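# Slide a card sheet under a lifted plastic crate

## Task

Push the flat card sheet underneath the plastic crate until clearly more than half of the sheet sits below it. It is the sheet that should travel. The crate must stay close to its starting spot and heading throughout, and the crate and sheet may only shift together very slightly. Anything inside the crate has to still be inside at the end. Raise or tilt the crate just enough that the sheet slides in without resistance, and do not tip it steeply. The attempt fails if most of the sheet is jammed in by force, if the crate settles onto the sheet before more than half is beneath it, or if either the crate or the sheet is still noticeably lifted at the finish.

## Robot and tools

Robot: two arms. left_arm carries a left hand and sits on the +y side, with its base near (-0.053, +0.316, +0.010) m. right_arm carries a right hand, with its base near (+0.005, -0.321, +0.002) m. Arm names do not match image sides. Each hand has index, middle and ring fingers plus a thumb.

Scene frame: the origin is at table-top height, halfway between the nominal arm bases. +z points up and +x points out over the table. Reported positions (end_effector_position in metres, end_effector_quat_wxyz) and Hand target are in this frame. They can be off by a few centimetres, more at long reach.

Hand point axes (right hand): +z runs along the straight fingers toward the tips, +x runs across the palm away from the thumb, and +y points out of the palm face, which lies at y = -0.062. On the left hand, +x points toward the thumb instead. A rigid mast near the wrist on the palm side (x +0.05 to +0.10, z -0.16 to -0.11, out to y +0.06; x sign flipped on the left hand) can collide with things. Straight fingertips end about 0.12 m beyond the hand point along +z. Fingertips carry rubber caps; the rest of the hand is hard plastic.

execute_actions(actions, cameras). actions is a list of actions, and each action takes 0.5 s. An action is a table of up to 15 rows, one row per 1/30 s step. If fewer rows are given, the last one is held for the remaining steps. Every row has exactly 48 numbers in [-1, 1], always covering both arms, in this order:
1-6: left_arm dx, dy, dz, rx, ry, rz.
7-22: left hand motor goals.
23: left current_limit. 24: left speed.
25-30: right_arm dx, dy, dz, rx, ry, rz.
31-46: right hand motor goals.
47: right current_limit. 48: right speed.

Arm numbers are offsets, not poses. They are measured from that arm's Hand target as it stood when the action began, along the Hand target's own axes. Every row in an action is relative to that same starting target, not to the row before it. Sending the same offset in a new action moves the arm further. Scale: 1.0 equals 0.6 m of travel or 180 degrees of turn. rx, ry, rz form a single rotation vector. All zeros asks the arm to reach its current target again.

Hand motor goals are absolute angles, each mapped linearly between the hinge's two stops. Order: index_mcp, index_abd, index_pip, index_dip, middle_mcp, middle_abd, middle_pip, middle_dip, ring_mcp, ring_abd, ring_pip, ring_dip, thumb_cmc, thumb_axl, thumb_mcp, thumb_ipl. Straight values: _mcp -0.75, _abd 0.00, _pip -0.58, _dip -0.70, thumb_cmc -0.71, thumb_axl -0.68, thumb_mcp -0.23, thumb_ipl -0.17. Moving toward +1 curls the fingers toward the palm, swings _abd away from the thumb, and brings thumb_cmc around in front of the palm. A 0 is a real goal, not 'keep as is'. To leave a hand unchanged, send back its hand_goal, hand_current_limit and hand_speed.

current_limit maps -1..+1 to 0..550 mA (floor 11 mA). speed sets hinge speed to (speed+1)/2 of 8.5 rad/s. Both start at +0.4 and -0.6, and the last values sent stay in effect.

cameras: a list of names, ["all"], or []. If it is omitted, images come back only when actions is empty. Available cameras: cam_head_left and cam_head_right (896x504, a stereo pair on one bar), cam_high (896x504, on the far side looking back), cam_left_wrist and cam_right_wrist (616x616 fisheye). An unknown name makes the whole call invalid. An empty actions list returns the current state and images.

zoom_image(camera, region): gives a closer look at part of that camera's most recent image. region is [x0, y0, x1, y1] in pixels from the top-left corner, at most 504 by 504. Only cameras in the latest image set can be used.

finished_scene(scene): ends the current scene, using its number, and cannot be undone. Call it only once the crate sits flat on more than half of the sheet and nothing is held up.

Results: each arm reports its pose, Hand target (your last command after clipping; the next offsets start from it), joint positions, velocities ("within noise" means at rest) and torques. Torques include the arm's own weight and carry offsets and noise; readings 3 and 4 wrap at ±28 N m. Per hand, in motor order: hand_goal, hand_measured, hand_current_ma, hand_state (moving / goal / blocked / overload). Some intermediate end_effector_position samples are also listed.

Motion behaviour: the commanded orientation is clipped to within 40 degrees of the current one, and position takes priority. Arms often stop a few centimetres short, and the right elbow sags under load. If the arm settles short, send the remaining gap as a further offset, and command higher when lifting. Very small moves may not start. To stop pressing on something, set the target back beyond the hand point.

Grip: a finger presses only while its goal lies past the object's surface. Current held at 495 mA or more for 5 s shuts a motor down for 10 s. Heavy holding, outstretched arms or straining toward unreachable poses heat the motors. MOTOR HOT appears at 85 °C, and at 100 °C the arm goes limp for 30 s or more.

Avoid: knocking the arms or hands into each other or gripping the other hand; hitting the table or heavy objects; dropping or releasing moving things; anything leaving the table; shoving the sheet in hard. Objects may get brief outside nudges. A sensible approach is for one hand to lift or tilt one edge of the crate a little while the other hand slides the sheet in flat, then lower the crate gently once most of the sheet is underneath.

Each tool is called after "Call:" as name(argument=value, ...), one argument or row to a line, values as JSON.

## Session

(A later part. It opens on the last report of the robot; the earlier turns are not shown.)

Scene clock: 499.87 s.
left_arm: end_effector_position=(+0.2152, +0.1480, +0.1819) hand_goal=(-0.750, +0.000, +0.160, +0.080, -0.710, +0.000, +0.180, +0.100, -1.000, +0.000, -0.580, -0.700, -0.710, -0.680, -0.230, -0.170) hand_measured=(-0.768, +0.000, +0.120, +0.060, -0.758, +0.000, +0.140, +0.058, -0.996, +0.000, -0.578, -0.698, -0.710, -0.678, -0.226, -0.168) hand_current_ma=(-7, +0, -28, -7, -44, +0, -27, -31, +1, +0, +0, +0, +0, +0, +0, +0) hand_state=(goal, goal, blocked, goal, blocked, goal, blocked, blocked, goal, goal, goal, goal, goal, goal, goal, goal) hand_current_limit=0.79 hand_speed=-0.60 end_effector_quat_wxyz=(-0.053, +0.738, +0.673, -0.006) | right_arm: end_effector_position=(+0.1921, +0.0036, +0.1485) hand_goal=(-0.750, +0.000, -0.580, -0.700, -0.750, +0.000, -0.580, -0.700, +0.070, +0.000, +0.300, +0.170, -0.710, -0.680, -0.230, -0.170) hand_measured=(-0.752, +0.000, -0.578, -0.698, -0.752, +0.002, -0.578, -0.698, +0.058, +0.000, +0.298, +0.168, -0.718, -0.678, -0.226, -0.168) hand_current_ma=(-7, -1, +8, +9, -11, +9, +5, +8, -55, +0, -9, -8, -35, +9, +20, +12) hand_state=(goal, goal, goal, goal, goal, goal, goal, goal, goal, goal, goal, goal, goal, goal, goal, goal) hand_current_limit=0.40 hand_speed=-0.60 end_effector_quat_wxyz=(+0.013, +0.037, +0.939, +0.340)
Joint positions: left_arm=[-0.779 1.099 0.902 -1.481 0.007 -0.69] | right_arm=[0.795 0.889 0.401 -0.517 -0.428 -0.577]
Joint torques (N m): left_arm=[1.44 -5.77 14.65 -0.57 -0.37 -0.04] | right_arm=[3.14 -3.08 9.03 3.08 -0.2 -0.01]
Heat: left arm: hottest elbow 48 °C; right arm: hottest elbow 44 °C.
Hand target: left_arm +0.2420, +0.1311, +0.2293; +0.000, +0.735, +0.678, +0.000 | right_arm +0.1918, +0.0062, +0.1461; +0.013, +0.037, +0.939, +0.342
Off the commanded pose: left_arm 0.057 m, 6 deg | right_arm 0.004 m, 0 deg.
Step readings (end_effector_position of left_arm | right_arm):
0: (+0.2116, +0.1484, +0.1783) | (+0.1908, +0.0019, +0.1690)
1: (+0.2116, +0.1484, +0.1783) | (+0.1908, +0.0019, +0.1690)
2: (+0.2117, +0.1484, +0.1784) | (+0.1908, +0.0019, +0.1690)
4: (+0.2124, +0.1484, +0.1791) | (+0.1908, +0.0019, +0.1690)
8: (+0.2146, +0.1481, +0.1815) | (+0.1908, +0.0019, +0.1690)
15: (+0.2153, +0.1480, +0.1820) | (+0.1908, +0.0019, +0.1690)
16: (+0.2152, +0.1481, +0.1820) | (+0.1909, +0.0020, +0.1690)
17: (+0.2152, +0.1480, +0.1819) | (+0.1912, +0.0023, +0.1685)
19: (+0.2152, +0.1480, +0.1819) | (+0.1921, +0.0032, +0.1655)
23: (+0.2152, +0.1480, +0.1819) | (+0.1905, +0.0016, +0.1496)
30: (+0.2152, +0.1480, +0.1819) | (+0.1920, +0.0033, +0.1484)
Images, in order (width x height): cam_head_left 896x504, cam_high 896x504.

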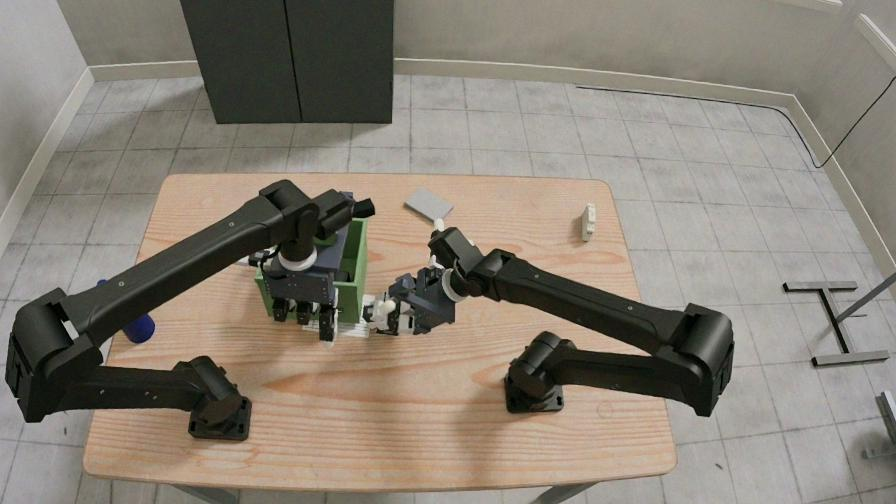

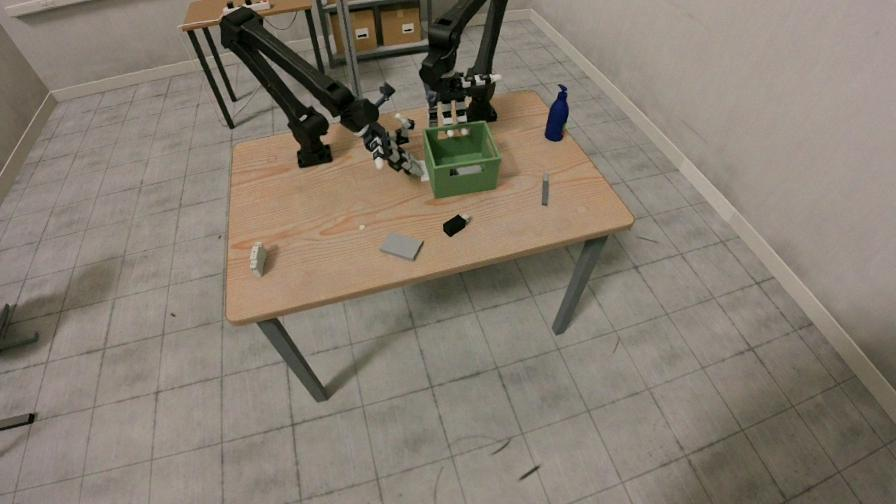

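Call:
execute_actions(
  actions=[
    [[0,0,0,0,0,0,-0.75,0,0.16,0.08,-0.71,0,0.18,0.1,-1,0,-0.58,-0.7,-0.71,-0.68,-0.23,-0.17,0.79,-0.6,0,-0.0043,0.0051,0,0,0,-0.75,0,-0.58,-0.7,-0.75,0,-0.58,-0.7,0.07,0,0.3,0.17,-0.71,-0.68,-0.23,-0.17,0.4,-0.6]],
    [[0,0,0,0,0,0,-0.75,0,0.16,0.08,-0.71,0,0.18,0.1,-1,0,-0.58,-0.7,-0.71,-0.68,-0.23,-0.17,0.79,-0.6,-0.0332,0.0020,0.0017,0,0,0,-0.75,0,-0.58,-0.7,-0.75,0,-0.58,-0.7,0.07,0,0.3,0.17,-0.71,-0.68,-0.23,-0.17,0.4,-0.6]],
  ],
  cameras=["cam_head_left","cam_high"],
)

Call:
zoom_image(
  camera="cam_head_left",
  region=[250, 210, 400, 360],
)

Call:
zoom_image(
  camera="cam_high",
  region=[380, 110, 520, 210],
)

Scene clock: 506.60 s.
left_arm: end_effector_position=(+0.2152, +0.1480, +0.1819) hand_goal=(-0.750, +0.000, +0.160, +0.080, -0.710, +0.000, +0.180, +0.100, -1.000, +0.000, -0.580, -0.700, -0.710, -0.680, -0.230, -0.170) hand_measured=(-0.768, +0.000, +0.120, +0.060, -0.758, +0.000, +0.140, +0.058, -0.996, +0.000, -0.578, -0.698, -0.710, -0.678, -0.226, -0.168) hand_current_ma=(-7, +0, -28, -7, -44, +0, -27, -31, +1, +0, +0, +0, +0, +0, +0, +0) hand_state=(goal, goal, blocked, goal, blocked, goal, blocked, blocked, goal, goal, goal, goal, goal, goal, goal, goal) hand_current_limit=0.79 hand_speed=-0.60 end_effector_quat_wxyz=(-0.053, +0.738, +0.673, -0.006) | right_arm: end_effector_position=(+0.1990, +0.0007, +0.1419) hand_goal=(-0.750, +0.000, -0.580, -0.700, -0.750, +0.000, -0.580, -0.700, +0.070, +0.000, +0.300, +0.170, -0.710, -0.680, -0.230, -0.170) hand_measured=(-0.730, +0.028, -0.566, -0.696, -0.734, +0.030, -0.572, -0.698, +0.058, +0.000, +0.298, +0.168, -0.718, -0.678, -0.226, -0.168) hand_current_ma=(+86, +101, +55, +13, +72, +116, +36, +9, -55, +0, -9, -8, -35, +9, +20, +12) hand_state=(goal, blocked, goal, goal, goal, blocked, goal, goal, goal, goal, goal, goal, goal, goal, goal, goal) hand_current_limit=0.40 hand_speed=-0.60 end_effector_quat_wxyz=(+0.005, +0.033, +0.937, +0.347)
Joint positions: left_arm=[-0.779 1.099 0.902 -1.481 0.007 -0.69] | right_arm=[0.749 0.929 0.395 -0.489 -0.475 -0.621]
Joint torques (N m): left_arm=[1.85 -5.6 14.52 -0.69 -0.32 -0.02] | right_arm=[1.55 -0.91 11.38 2.67 0.2 -0.14]
Heat: left arm: hottest elbow 50 °C; right arm: hottest elbow 44 °C.
Hand target: left_arm +0.2420, +0.1311, +0.2293; +0.000, +0.735, +0.678, +0.000 | right_arm +0.2118, +0.0061, +0.1420; +0.013, +0.037, +0.939, +0.342
Off the commanded pose: left_arm 0.057 m, 6 deg | right_arm 0.014 m, 1 deg.
Step readings (end_effector_position of left_arm | right_arm):
0: (+0.2152, +0.1480, +0.1819) | (+0.1921, +0.0036, +0.1485)
1: (+0.2152, +0.1480, +0.1819) | (+0.1922, +0.0037, +0.1486)
2: (+0.2152, +0.1480, +0.1819) | (+0.1922, +0.0037, +0.1484)
4: (+0.2152, +0.1480, +0.1819) | (+0.1922, +0.0037, +0.1475)
8: (+0.2152, +0.1480, +0.1819) | (+0.1925, +0.0040, +0.1476)
15: (+0.2152, +0.1480, +0.1819) | (+0.1926, +0.0041, +0.1475)
16: (+0.2152, +0.1480, +0.1819) | (+0.1925, +0.0042, +0.1473)
17: (+0.2152, +0.1480, +0.1819) | (+0.1925, +0.0043, +0.1470)
19: (+0.2152, +0.1480, +0.1819) | (+0.1946, +0.0036, +0.1453)
23: (+0.2152, +0.1480, +0.1819) | (+0.1989, +0.0011, +0.1423)
30: (+0.2152, +0.1480, +0.1819) | (+0.1992, +0.0006, +0.1419)
Images, in order (width x height): cam_head_left 896x504, cam_high 896x504.

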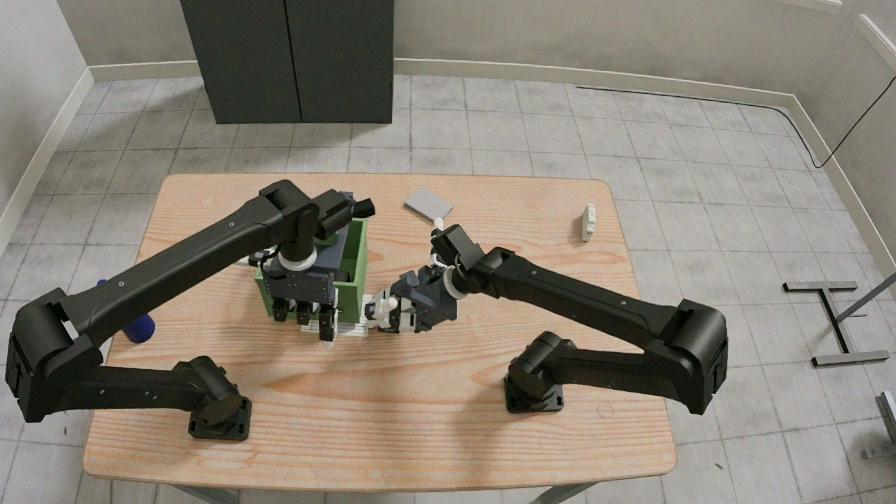

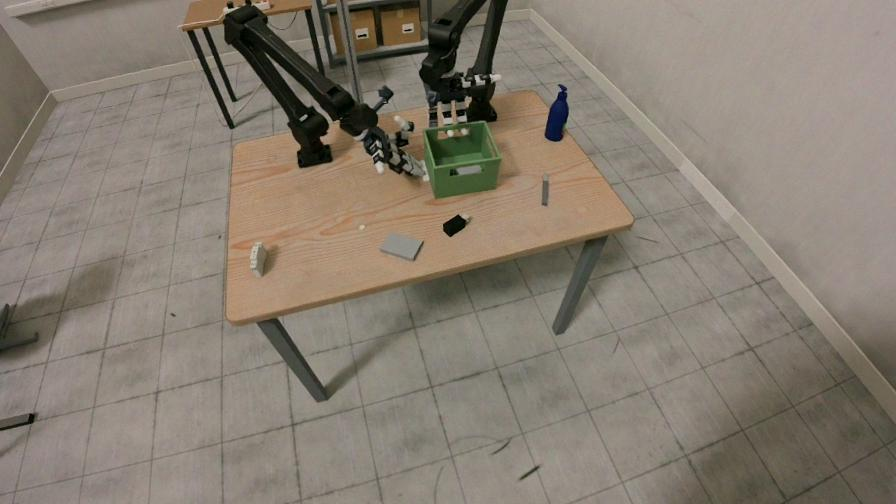

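Scaled by 3.360 from the camera's 896x504 image, which has a finer 1280x720 frame.

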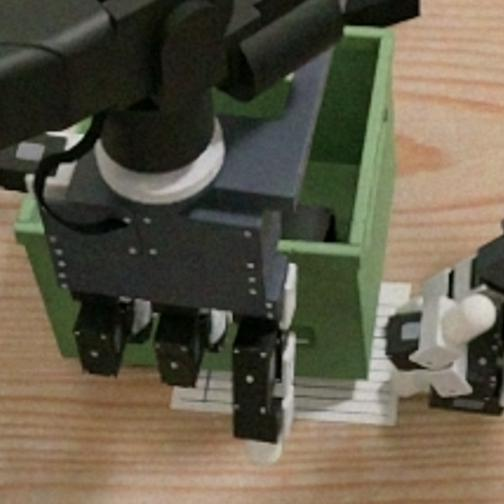

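Scaled by 3.600 from the camera's 896x504 image, which has a finer 1280x720 frame.

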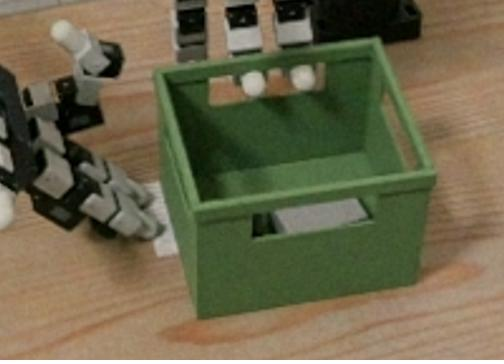

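Call:
execute_actions(
  actions=[
    [[0,0,0,0,0,0,-0.75,0,0.16,0.08,-0.71,0,0.18,0.1,-1,0,-0.58,-0.7,-0.71,-0.68,-0.23,-0.17,0.79,-0.6,-0.0249,0.0070,-0.0049,0,0,0,-0.75,0,-0.58,-0.7,-0.75,0,-0.58,-0.7,0.07,0,0.3,0.17,-0.71,-0.68,-0.23,-0.17,0.4,-0.6]],
    [[0,0,0,0,0,0,-0.75,0,0.16,0.08,-0.71,0,0.18,0.1,-1,0,-0.58,-0.7,-0.71,-0.68,-0.23,-0.17,0.79,-0.6,-0.0166,0.0020,0.0017,0,0,0,-0.75,0,-0.58,-0.7,-0.75,0,-0.58,-0.7,0.07,0,0.3,0.17,-0.71,-0.68,-0.23,-0.17,0.4,-0.6]],
  ],
  cameras=["cam_head_left","cam_high"],
)

Call:
zoom_image(
  camera="cam_head_left",
  region=[250, 210, 400, 360],
)

Call:
zoom_image(
  camera="cam_high",
  region=[380, 110, 520, 210],
)

Scene clock: 518.60 s.
left_arm: end_effector_position=(+0.2152, +0.1480, +0.1819) hand_goal=(-0.750, +0.000, +0.160, +0.080, -0.710, +0.000, +0.180, +0.100, -1.000, +0.000, -0.580, -0.700, -0.710, -0.680, -0.230, -0.170) hand_measured=(-0.768, +0.000, +0.120, +0.060, -0.758, +0.000, +0.140, +0.058, -0.996, +0.000, -0.578, -0.698, -0.710, -0.678, -0.226, -0.168) hand_current_ma=(-7, +0, -28, -7, -44, +0, -27, -31, +1, +0, +0, +0, +0, +0, +0, +0) hand_state=(goal, goal, blocked, goal, blocked, goal, blocked, blocked, goal, goal, goal, goal, goal, goal, goal, goal) hand_current_limit=0.79 hand_speed=-0.60 end_effector_quat_wxyz=(-0.053, +0.738, +0.673, -0.006) | right_arm: end_effector_position=(+0.2148, +0.0037, +0.1409) hand_goal=(-0.750, +0.000, -0.580, -0.700, -0.750, +0.000, -0.580, -0.700, +0.070, +0.000, +0.300, +0.170, -0.710, -0.680, -0.230, -0.170) hand_measured=(-0.722, +0.042, -0.558, -0.692, -0.728, +0.038, -0.566, -0.694, +0.058, +0.000, +0.298, +0.168, -0.718, -0.678, -0.226, -0.168) hand_current_ma=(+128, +159, +94, +35, +104, +144, +61, +24, -55, +0, -9, -8, -35, +9, +20, +12) hand_state=(blocked, blocked, blocked, goal, blocked, blocked, goal, goal, goal, goal, goal, goal, goal, goal, goal, goal) hand_current_limit=0.40 hand_speed=-0.60 end_effector_quat_wxyz=(-0.003, +0.026, +0.937, +0.349)
Joint positions: left_arm=[-0.779 1.099 0.902 -1.481 0.007 -0.69] | right_arm=[0.697 1.005 0.434 -0.489 -0.519 -0.687]
Joint torques (N m): left_arm=[1.26 -5.95 14.54 -0.61 -0.36 -0.04] | right_arm=[0.38 -2.67 12.51 1.77 0.54 -0.11]
Heat: left arm: hottest elbow 52 °C; right arm: hottest elbow 45 °C.
Hand target: left_arm +0.2420, +0.1311, +0.2293; +0.000, +0.735, +0.678, +0.000 | right_arm +0.2368, +0.0071, +0.1470; +0.013, +0.037, +0.939, +0.342
Off the commanded pose: left_arm 0.057 m, 6 deg | right_arm 0.023 m, 2 deg.
Step readings (end_effector_position of left_arm | right_arm):
0: (+0.2152, +0.1480, +0.1819) | (+0.1989, +0.0007, +0.1419)
1: (+0.2152, +0.1480, +0.1819) | (+0.1990, +0.0008, +0.1420)
2: (+0.2152, +0.1480, +0.1819) | (+0.1996, +0.0006, +0.1419)
4: (+0.2152, +0.1480, +0.1819) | (+0.2017, +0.0001, +0.1415)
8: (+0.2152, +0.1480, +0.1819) | (+0.2068, +0.0014, +0.1414)
15: (+0.2152, +0.1480, +0.1819) | (+0.2073, +0.0023, +0.1415)
16: (+0.2152, +0.1480, +0.1819) | (+0.2073, +0.0022, +0.1415)
17: (+0.2152, +0.1480, +0.1819) | (+0.2075, +0.0023, +0.1417)
19: (+0.2152, +0.1480, +0.1819) | (+0.2094, +0.0022, +0.1414)
23: (+0.2152, +0.1480, +0.1819) | (+0.2140, +0.0031, +0.1408)
30: (+0.2152, +0.1480, +0.1819) | (+0.2149, +0.0037, +0.1409)
Images, in order (width x height): cam_head_left 896x504, cam_high 896x504.

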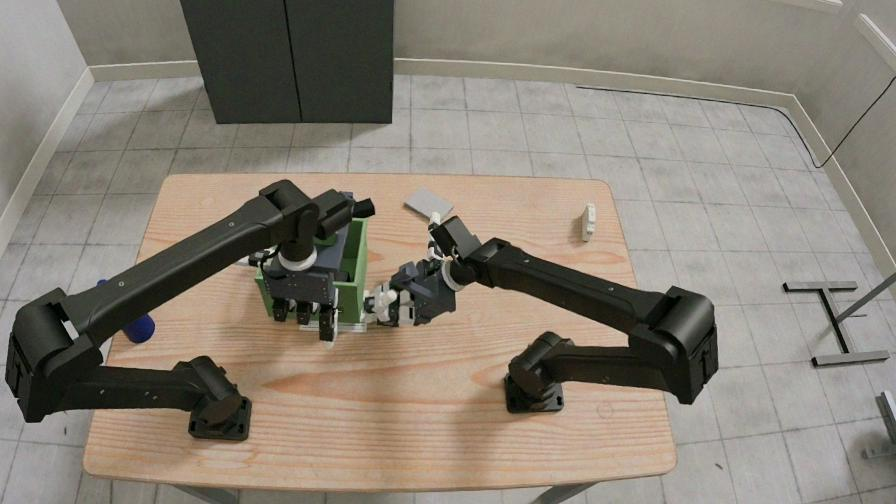

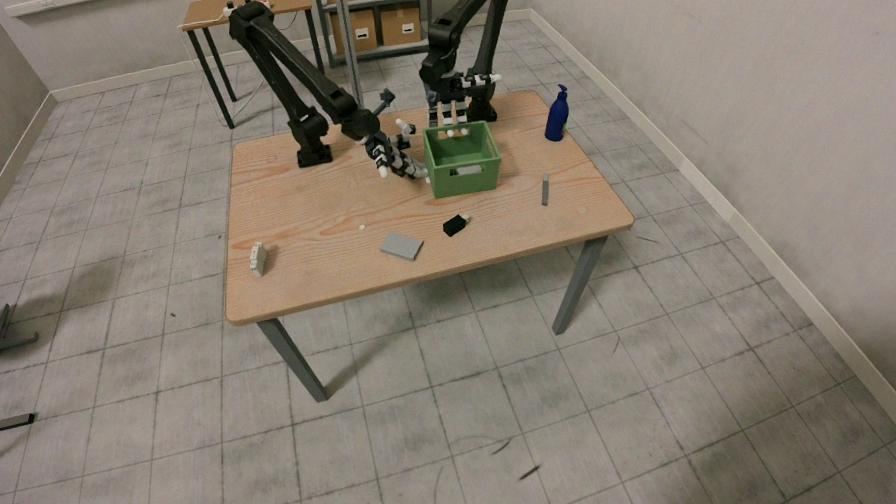

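Scaled by 3.360 from the camera's 896x504 image, which has a finer 1280x720 frame.

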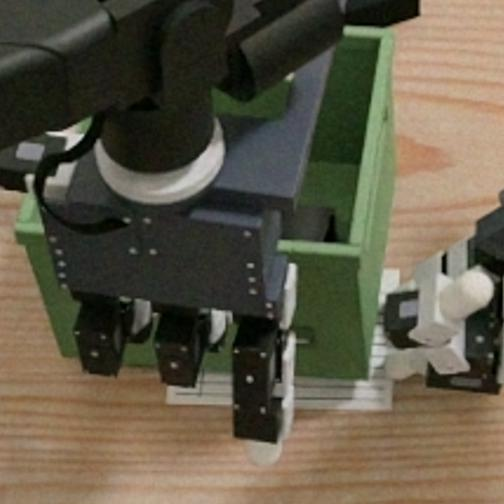

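Scaled by 3.600 from the camera's 896x504 image, which has a finer 1280x720 frame.

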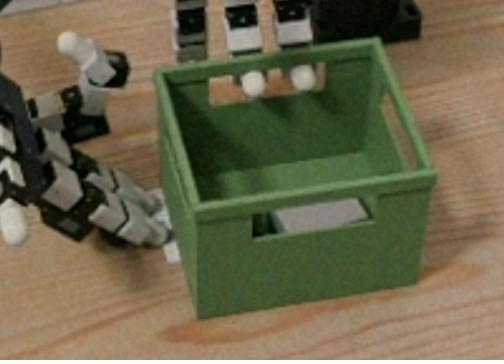

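Call:
execute_actions(
  actions=[
    [[0,0,0,0,0,0,-0.75,0,0.16,0.08,-0.71,0,0.18,0.1,-1,0,-0.58,-0.7,-0.71,-0.68,-0.23,-0.17,0.79,-0.6,-0.0166,0.0096,-0.0080,0,0,0,-0.75,0,-0.58,-0.7,-0.75,0,-0.58,-0.7,0.07,0,0.3,0.17,-0.71,-0.68,-0.23,-0.17,0.4,-0.6]],
    [[0,0,0,0,0,0,-0.75,0,0.16,0.08,-0.71,0,0.18,0.1,-1,0,-0.58,-0.7,-0.71,-0.68,-0.23,-0.17,0.79,-0.6,-0.0249,0.0045,-0.001,0,0,0,-0.75,0,-0.58,-0.7,-0.75,0,-0.58,-0.7,0.07,0,0.3,0.17,-0.71,-0.68,-0.23,-0.17,0.4,-0.6]],
  ],
  cameras=["cam_head_left","cam_high"],
)

Call:
zoom_image(
  camera="cam_head_left",
  region=[250, 210, 400, 360],
)

Call:
zoom_image(
  camera="cam_high",
  region=[380, 110, 520, 210],
)

Scene clock: 528.40 s.
left_arm: end_effector_position=(+0.2152, +0.1480, +0.1819) hand_goal=(-0.750, +0.000, +0.160, +0.080, -0.710, +0.000, +0.180, +0.100, -1.000, +0.000, -0.580, -0.700, -0.710, -0.680, -0.230, -0.170) hand_measured=(-0.768, +0.000, +0.120, +0.060, -0.758, +0.000, +0.140, +0.058, -0.996, +0.000, -0.578, -0.698, -0.710, -0.678, -0.226, -0.168) hand_current_ma=(-7, +0, -28, -7, -44, +0, -27, -31, +1, +0, +0, +0, +0, +0, +0, +0) hand_state=(goal, goal, blocked, goal, blocked, goal, blocked, blocked, goal, goal, goal, goal, goal, goal, goal, goal) hand_current_limit=0.79 hand_speed=-0.60 end_effector_quat_wxyz=(-0.053, +0.738, +0.673, -0.006) | right_arm: end_effector_position=(+0.2422, +0.0017, +0.1425) hand_goal=(-0.750, +0.000, -0.580, -0.700, -0.750, +0.000, -0.580, -0.700, +0.070, +0.000, +0.300, +0.170, -0.710, -0.680, -0.230, -0.170) hand_measured=(-0.724, +0.042, -0.558, -0.692, -0.730, +0.032, -0.564, -0.694, +0.058, +0.000, +0.298, +0.168, -0.718, -0.678, -0.226, -0.168) hand_current_ma=(+122, +158, +94, +36, +93, +119, +62, +27, -55, +0, -9, -8, -35, +9, +20, +12) hand_state=(blocked, blocked, blocked, goal, blocked, blocked, goal, goal, goal, goal, goal, goal, goal, goal, goal, goal) hand_current_limit=0.40 hand_speed=-0.60 end_effector_quat_wxyz=(-0.002, +0.035, +0.940, +0.341)
Joint positions: left_arm=[-0.779 1.099 0.902 -1.481 0.007 -0.69] | right_arm=[0.635 1.07 0.491 -0.519 -0.53 -0.738]
Joint torques (N m): left_arm=[1.14 -5.95 14.71 -0.61 -0.37 -0.05] | right_arm=[1.08 -4.31 13.2 1.42 0 -0.15]
Heat: left arm: hottest elbow 53 °C; right arm: hottest elbow 45 °C.
Hand target: left_arm +0.2420, +0.1311, +0.2293; +0.000, +0.735, +0.678, +0.000 | right_arm +0.2619, +0.0081, +0.1565; +0.013, +0.037, +0.939, +0.342
Off the commanded pose: left_arm 0.057 m, 6 deg | right_arm 0.025 m, 2 deg.
Step readings (end_effector_position of left_arm | right_arm):
0: (+0.2152, +0.1480, +0.1819) | (+0.2148, +0.0037, +0.1409)
1: (+0.2152, +0.1480, +0.1819) | (+0.2149, +0.0038, +0.1411)
2: (+0.2152, +0.1480, +0.1819) | (+0.2151, +0.0037, +0.1413)
4: (+0.2152, +0.1480, +0.1819) | (+0.2177, +0.0034, +0.1414)
8: (+0.2152, +0.1480, +0.1819) | (+0.2257, +0.0022, +0.1419)
15: (+0.2152, +0.1480, +0.1819) | (+0.2271, +0.0021, +0.1420)
16: (+0.2152, +0.1480, +0.1819) | (+0.2272, +0.0021, +0.1420)
17: (+0.2152, +0.1480, +0.1819) | (+0.2276, +0.0021, +0.1420)
19: (+0.2152, +0.1480, +0.1819) | (+0.2305, +0.0020, +0.1421)
23: (+0.2152, +0.1480, +0.1819) | (+0.2401, +0.0015, +0.1424)
30: (+0.2152, +0.1480, +0.1819) | (+0.2424, +0.0016, +0.1425)
Images, in order (width x height): cam_head_left 896x504, cam_high 896x504.

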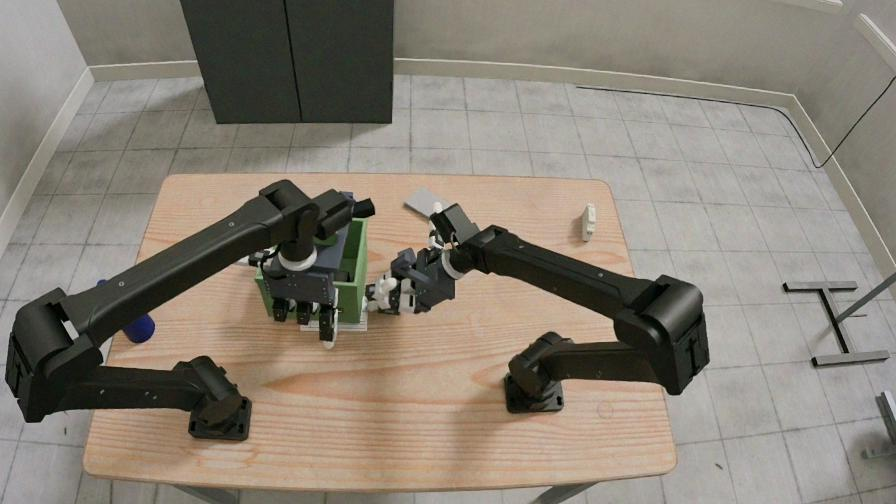

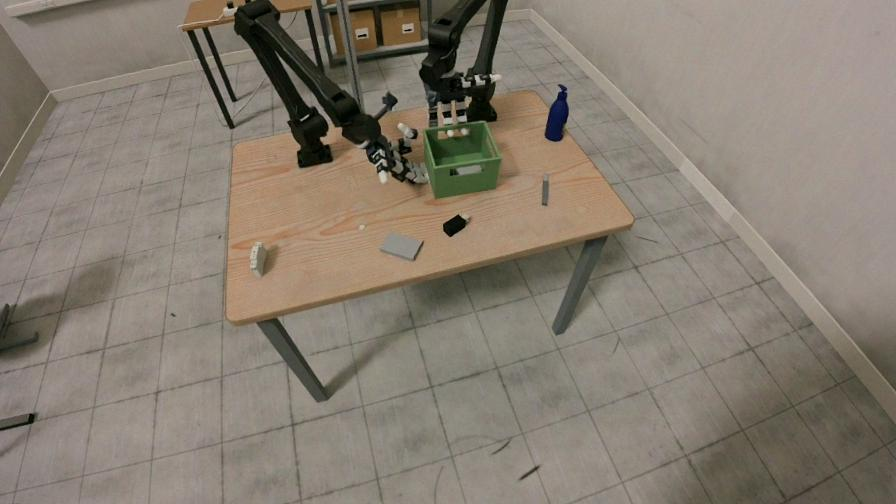

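Scaled by 3.360 from the camera's 896x504 image, which has a finer 1280x720 frame.

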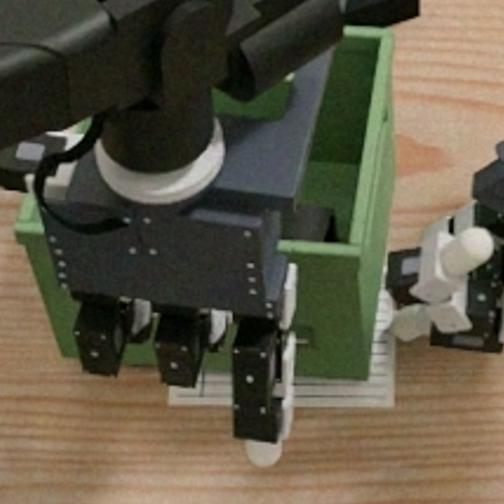

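Scaled by 3.600 from the camera's 896x504 image, which has a finer 1280x720 frame.

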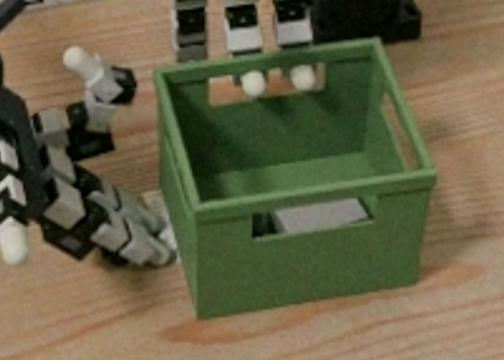

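Call:
execute_actions(
  actions=[
    [[0,0,0,0,0,0,-0.75,0,0.16,0.08,-0.71,0,0.18,0.1,-1,0,-0.58,-0.7,-0.71,-0.68,-0.23,-0.17,0.79,-0.6,0,0.0750,-0.0894,0,0,0,-0.75,0,-0.58,-0.7,-0.75,0,-0.58,-0.7,0.07,0,0.3,0.17,-0.71,-0.68,-0.23,-0.17,0.4,-0.6]],
  ],
  cameras=["cam_head_left","cam_high"],
)

Call:
zoom_image(
  camera="cam_head_left",
  region=[250, 210, 400, 360],
)

Call:
zoom_image(
  camera="cam_high",
  region=[380, 110, 520, 210],
)

Scene clock: 542.37 s.
left_arm: end_effector_position=(+0.2152, +0.1480, +0.1819) hand_goal=(-0.750, +0.000, +0.160, +0.080, -0.710, +0.000, +0.180, +0.100, -1.000, +0.000, -0.580, -0.700, -0.710, -0.680, -0.230, -0.170) hand_measured=(-0.768, +0.000, +0.120, +0.060, -0.758, +0.000, +0.140, +0.058, -0.996, +0.000, -0.578, -0.698, -0.710, -0.678, -0.226, -0.168) hand_current_ma=(-7, +0, -28, -7, -44, +0, -27, -31, +1, +0, +0, +0, +0, +0, +0, +0) hand_state=(goal, goal, blocked, goal, blocked, goal, blocked, blocked, goal, goal, goal, goal, goal, goal, goal, goal) hand_current_limit=0.79 hand_speed=-0.60 end_effector_quat_wxyz=(-0.053, +0.738, +0.673, -0.006) | right_arm: end_effector_position=(+0.2462, +0.0009, +0.1998) hand_goal=(-0.750, +0.000, -0.580, -0.700, -0.750, +0.000, -0.580, -0.700, +0.070, +0.000, +0.300, +0.170, -0.710, -0.680, -0.230, -0.170) hand_measured=(-0.752, +0.002, -0.578, -0.698, -0.752, +0.002, -0.578, -0.698, +0.058, +0.000, +0.298, +0.168, -0.718, -0.678, -0.226, -0.168) hand_current_ma=(-11, +10, +5, +9, -12, +9, +4, +8, -55, +0, -9, -8, -36, +9, +20, +12) hand_state=(goal, goal, goal, goal, goal, goal, goal, goal, goal, goal, goal, goal, goal, goal, goal, goal) hand_current_limit=0.40 hand_speed=-0.60 end_effector_quat_wxyz=(-0.006, +0.042, +0.943, +0.331)
Joint positions: left_arm=[-0.779 1.099 0.902 -1.481 0.007 -0.69] | right_arm=[0.63 0.978 0.618 -0.76 -0.521 -0.736]
Joint torques (N m): left_arm=[2.02 -6.24 14.71 -0.43 -0.4 -0.03] | right_arm=[1.55 -5.25 14.74 1.4 -0.31 -0.16]
Heat: left arm: hottest elbow 55 °C; right arm: hottest elbow 47 °C.
Hand target: left_arm +0.2420, +0.1311, +0.2293; +0.000, +0.735, +0.678, +0.000 | right_arm +0.2620, +0.0080, +0.2265; +0.013, +0.037, +0.939, +0.342
Off the commanded pose: left_arm 0.057 m, 6 deg | right_arm 0.032 m, 3 deg.
Step readings (end_effector_position of left_arm | right_arm):
0: (+0.2152, +0.1480, +0.1819) | (+0.2422, +0.0017, +0.1425)
1: (+0.2152, +0.1480, +0.1819) | (+0.2422, +0.0017, +0.1428)
2: (+0.2152, +0.1480, +0.1819) | (+0.2421, +0.0016, +0.1439)
4: (+0.2152, +0.1480, +0.1819) | (+0.2420, +0.0003, +0.1501)
8: (+0.2152, +0.1480, +0.1819) | (+0.2423, +0.0002, +0.1784)
15: (+0.2152, +0.1480, +0.1819) | (+0.2475, +0.0022, +0.2018)
Images, in order (width x height): cam_head_left 896x504, cam_high 896x504.

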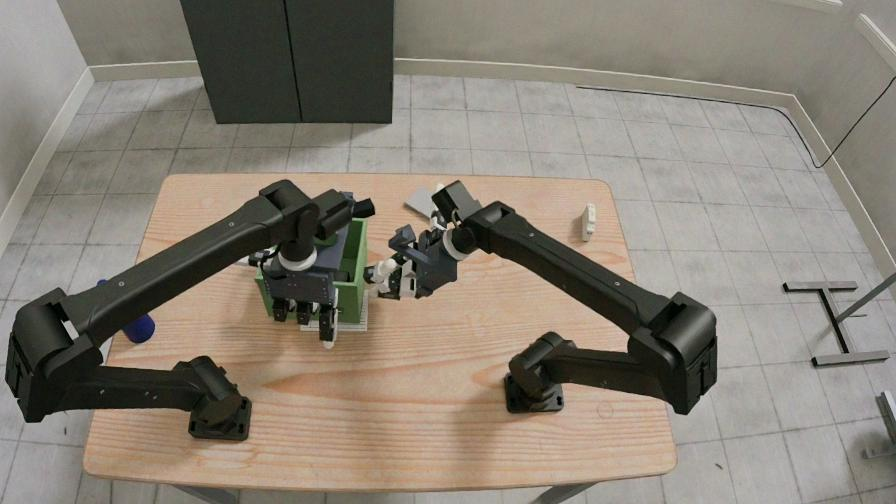

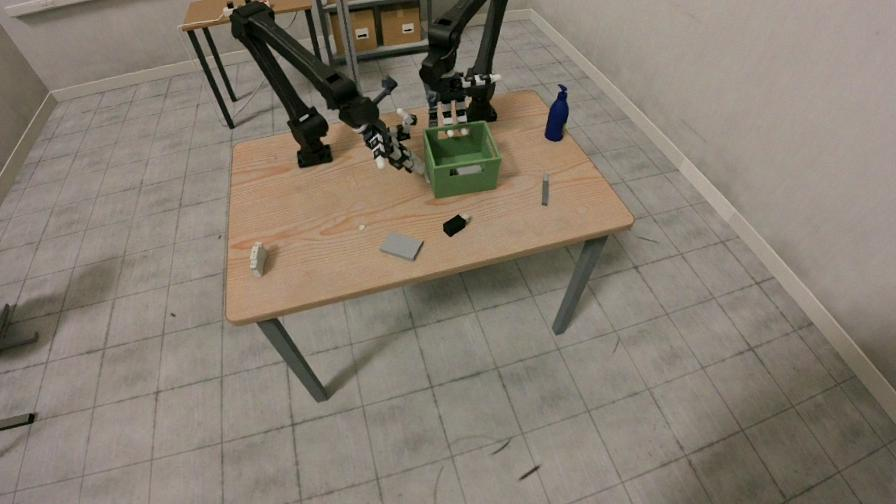

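Scaled by 3.360 from the camera's 896x504 image, which has a finer 1280x720 frame.

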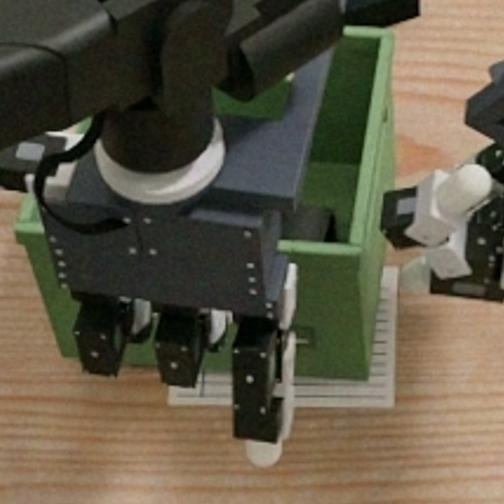

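Scaled by 3.600 from the camera's 896x504 image, which has a finer 1280x720 frame.

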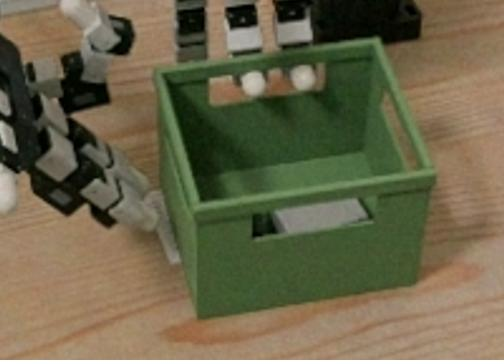

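Call:
execute_actions(
  actions=[
    [[0,0,0,0,0,0,-0.75,0,0.16,0.08,-0.71,0,0.18,0.1,-1,0,-0.58,-0.7,-0.71,-0.68,-0.23,-0.17,0.79,-0.6,0.1035,-0.0594,0.0687,0,0,0,-0.75,0,-0.58,-0.7,-0.75,0,-0.58,-0.7,0.07,0,0.3,0.17,-0.71,-0.68,-0.23,-0.17,0.4,-0.6]],
  ],
  cameras=["cam_head_left","cam_high"],
)

Call:
zoom_image(
  camera="cam_high",
  region=[380, 130, 460, 190],
)

Scene clock: 562.87 s.
left_arm: end_effector_position=(+0.2152, +0.1480, +0.1819) hand_goal=(-0.750, +0.000, +0.160, +0.080, -0.710, +0.000, +0.180, +0.100, -1.000, +0.000, -0.580, -0.700, -0.710, -0.680, -0.230, -0.170) hand_measured=(-0.768, +0.000, +0.120, +0.060, -0.758, +0.000, +0.140, +0.058, -0.996, +0.000, -0.578, -0.698, -0.710, -0.678, -0.226, -0.168) hand_current_ma=(-7, +0, -28, -7, -44, +0, -27, -31, +1, +0, +0, +0, +0, +0, +0, +0) hand_state=(goal, goal, blocked, goal, blocked, goal, blocked, blocked, goal, goal, goal, goal, goal, goal, goal, goal) hand_current_limit=0.79 hand_speed=-0.60 end_effector_quat_wxyz=(-0.053, +0.738, +0.673, -0.006) | right_arm: end_effector_position=(+0.1992, +0.0085, +0.1639) hand_goal=(-0.750, +0.000, -0.580, -0.700, -0.750, +0.000, -0.580, -0.700, +0.070, +0.000, +0.300, +0.170, -0.710, -0.680, -0.230, -0.170) hand_measured=(-0.754, +0.002, -0.578, -0.698, -0.754, +0.002, -0.578, -0.698, +0.058, +0.000, +0.298, +0.168, -0.718, -0.678, -0.226, -0.168) hand_current_ma=(-13, +5, +5, +9, -14, +5, +4, +8, -55, +0, -9, -8, -36, +9, +20, +12) hand_state=(goal, goal, goal, goal, goal, goal, goal, goal, goal, goal, goal, goal, goal, goal, goal, goal) hand_current_limit=0.40 hand_speed=-0.60 end_effector_quat_wxyz=(+0.003, +0.039, +0.943, +0.331)
Joint positions: left_arm=[-0.779 1.099 0.902 -1.481 0.007 -0.69] | right_arm=[0.786 0.9 0.467 -0.604 -0.435 -0.587]
Joint torques (N m): left_arm=[1.61 -5.54 14.63 -0.5 -0.34 -0.07] | right_arm=[3.14 -5.54 9.69 3.02 -0.2 -0.02]
Heat: left arm: hottest elbow 57 °C; right arm: hottest elbow 47 °C.
Hand target: left_arm +0.2420, +0.1311, +0.2293; +0.000, +0.735, +0.678, +0.000 | right_arm +0.2000, +0.0121, +0.1721; +0.013, +0.037, +0.939, +0.342
Off the commanded pose: left_arm 0.057 m, 6 deg | right_arm 0.009 m, 2 deg.
Step readings (end_effector_position of left_arm | right_arm):
0: (+0.2152, +0.1480, +0.1819) | (+0.2462, +0.0009, +0.1998)
1: (+0.2152, +0.1480, +0.1819) | (+0.2463, +0.0009, +0.1996)
2: (+0.2152, +0.1480, +0.1819) | (+0.2458, +0.0017, +0.1984)
4: (+0.2152, +0.1480, +0.1819) | (+0.2408, +0.0044, +0.1944)
8: (+0.2152, +0.1480, +0.1819) | (+0.2063, +0.0078, +0.1732)
15: (+0.2152, +0.1480, +0.1819) | (+0.1963, +0.0078, +0.1603)
Images, in order (width x height): cam_head_left 896x504, cam_high 896x504.

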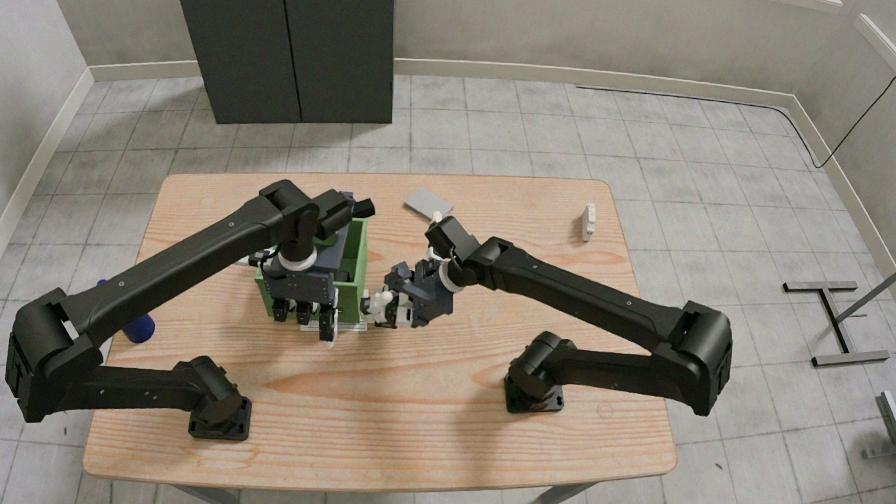

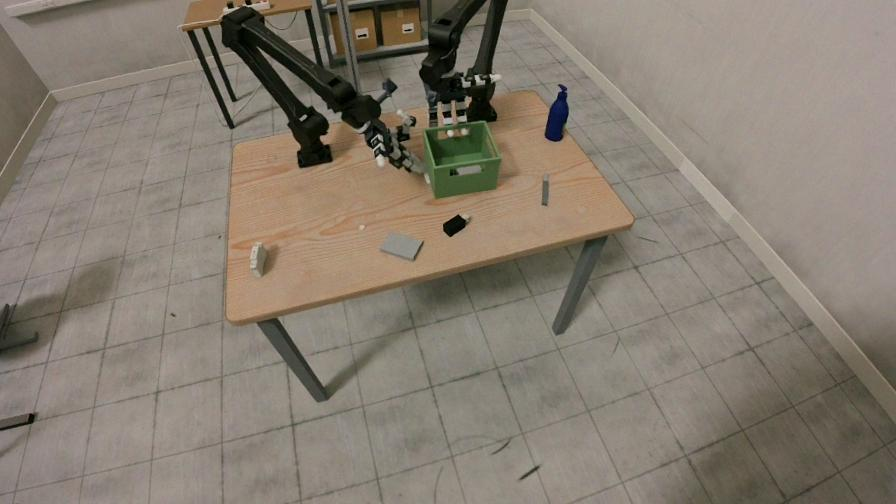

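Scaled by 6.300 from the camera's 896x504 image, which has a finer 1280x720 frame.

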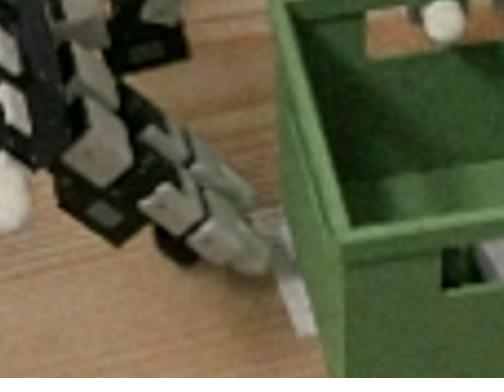

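Call:
execute_actions(
  actions=[
    [[0,0,0,0,0,0,-0.75,0,0.16,0.08,-0.71,0,0.18,0.1,-1,0,-0.58,-0.7,-0.71,-0.68,-0.23,-0.17,0.79,-0.6,0,-0.0279,0.0332,0,0,0,-0.75,0,-0.58,-0.7,-0.75,0,-0.58,-0.7,0.07,0,0.3,0.17,-0.71,-0.68,-0.23,-0.17,0.4,-0.6]],
    [[0,0,0,0,0,0,-0.75,0,0.16,0.08,-0.71,0,0.18,0.1,-1,0,-0.58,-0.7,-0.71,-0.68,-0.23,-0.17,0.79,-0.6,-0.0327,0.0050,0.0045,0,0,0,-0.75,0,-0.58,-0.7,-0.75,0,-0.58,-0.7,0.07,0,0.3,0.17,-0.71,-0.68,-0.23,-0.17,0.4,-0.6]],
  ],
  cameras=["cam_head_left","cam_high"],
)

Call:
zoom_image(
  camera="cam_head_left",
  region=[250, 210, 400, 360],
)

Call:
zoom_image(
  camera="cam_high",
  region=[380, 110, 520, 210],
)

Scene clock: 572.33 s.
left_arm: end_effector_position=(+0.2152, +0.1480, +0.1819) hand_goal=(-0.750, +0.000, +0.160, +0.080, -0.710, +0.000, +0.180, +0.100, -1.000, +0.000, -0.580, -0.700, -0.710, -0.680, -0.230, -0.170) hand_measured=(-0.768, +0.000, +0.120, +0.060, -0.758, +0.000, +0.140, +0.058, -0.996, +0.000, -0.578, -0.698, -0.710, -0.678, -0.226, -0.168) hand_current_ma=(-7, +0, -28, -7, -44, +0, -27, -31, +1, +0, +0, +0, +0, +0, +0, +0) hand_state=(goal, goal, blocked, goal, blocked, goal, blocked, blocked, goal, goal, goal, goal, goal, goal, goal, goal) hand_current_limit=0.79 hand_speed=-0.60 end_effector_quat_wxyz=(-0.053, +0.738, +0.673, -0.006) | right_arm: end_effector_position=(+0.2053, +0.0075, +0.1431) hand_goal=(-0.750, +0.000, -0.580, -0.700, -0.750, +0.000, -0.580, -0.700, +0.070, +0.000, +0.300, +0.170, -0.710, -0.680, -0.230, -0.170) hand_measured=(-0.734, +0.028, -0.570, -0.698, -0.740, +0.026, -0.574, -0.698, +0.058, +0.000, +0.298, +0.168, -0.718, -0.678, -0.226, -0.168) hand_current_ma=(+67, +109, +40, +8, +47, +101, +23, +8, -55, +0, -9, -8, -36, +9, +20, +12) hand_state=(goal, blocked, goal, goal, goal, blocked, goal, goal, goal, goal, goal, goal, goal, goal, goal, goal) hand_current_limit=0.40 hand_speed=-0.60 end_effector_quat_wxyz=(+0.003, +0.035, +0.938, +0.344)
Joint positions: left_arm=[-0.779 1.099 0.902 -1.481 0.007 -0.69] | right_arm=[0.753 0.964 0.42 -0.485 -0.472 -0.618]
Joint torques (N m): left_arm=[1.49 -5.54 14.67 -0.43 -0.36 -0.02] | right_arm=[1.61 -1.38 11.77 2.77 0.16 -0.16]
Heat: left arm: hottest elbow 57 °C; right arm: hottest elbow 46 °C.
Hand target: left_arm +0.2420, +0.1311, +0.2293; +0.000, +0.735, +0.678, +0.000 | right_arm +0.2198, +0.0146, +0.1460; +0.013, +0.037, +0.939, +0.342
Off the commanded pose: left_arm 0.057 m, 6 deg | right_arm 0.016 m, 1 deg.
Step readings (end_effector_position of left_arm | right_arm):
0: (+0.2152, +0.1480, +0.1819) | (+0.1992, +0.0085, +0.1639)
1: (+0.2152, +0.1480, +0.1819) | (+0.1993, +0.0086, +0.1639)
2: (+0.2152, +0.1480, +0.1819) | (+0.1995, +0.0088, +0.1638)
4: (+0.2152, +0.1480, +0.1819) | (+0.2001, +0.0093, +0.1629)
8: (+0.2152, +0.1480, +0.1819) | (+0.1990, +0.0079, +0.1514)
15: (+0.2152, +0.1480, +0.1819) | (+0.1998, +0.0092, +0.1482)
16: (+0.2152, +0.1480, +0.1819) | (+0.1998, +0.0093, +0.1481)
17: (+0.2152, +0.1480, +0.1819) | (+0.1999, +0.0096, +0.1475)
19: (+0.2152, +0.1480, +0.1819) | (+0.2015, +0.0095, +0.1460)
23: (+0.2152, +0.1480, +0.1819) | (+0.2055, +0.0075, +0.1434)
30: (+0.2152, +0.1480, +0.1819) | (+0.2055, +0.0074, +0.1431)
Images, in order (width x height): cam_head_left 896x504, cam_high 896x504.

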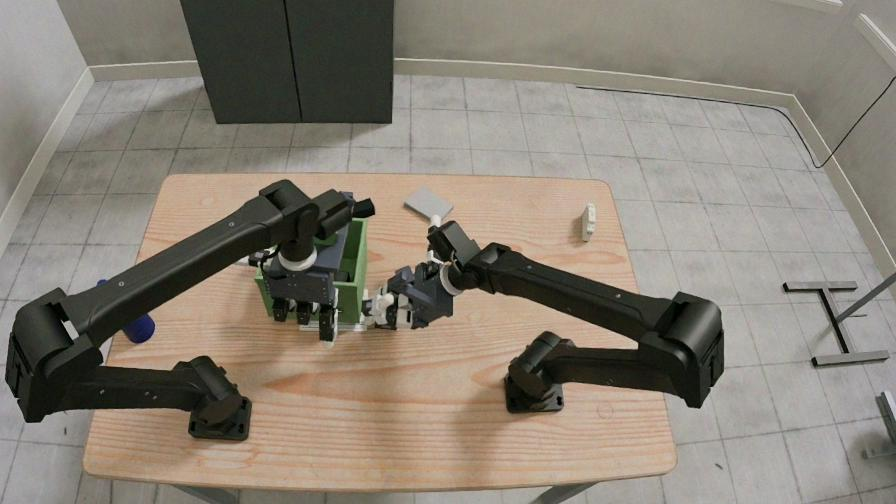

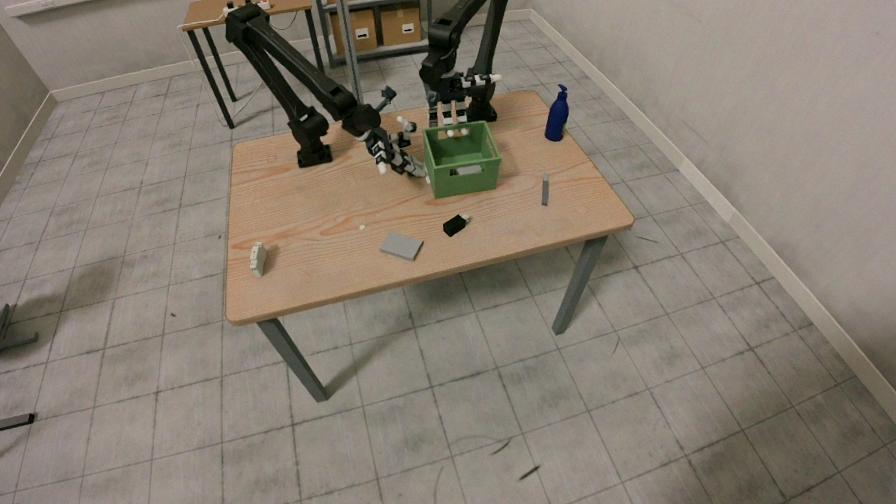

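Scaled by 3.360 from the camera's 896x504 image, which has a finer 1280x720 frame.

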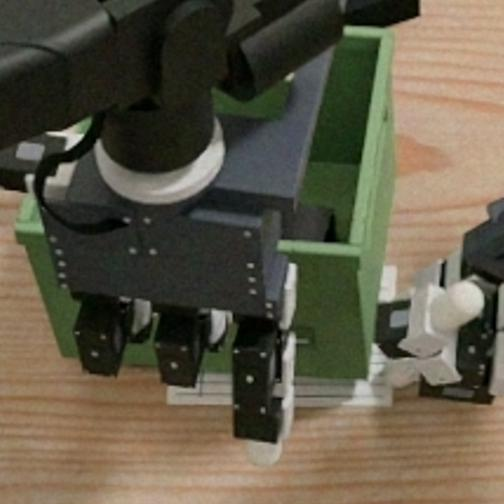

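Scaled by 3.600 from the camera's 896x504 image, which has a finer 1280x720 frame.

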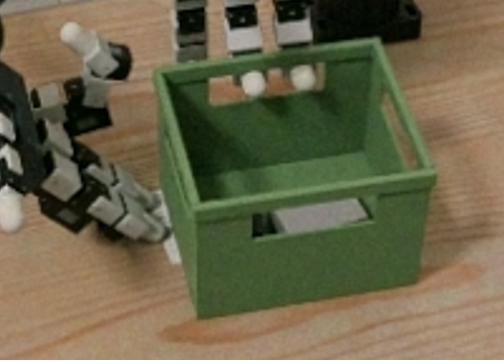

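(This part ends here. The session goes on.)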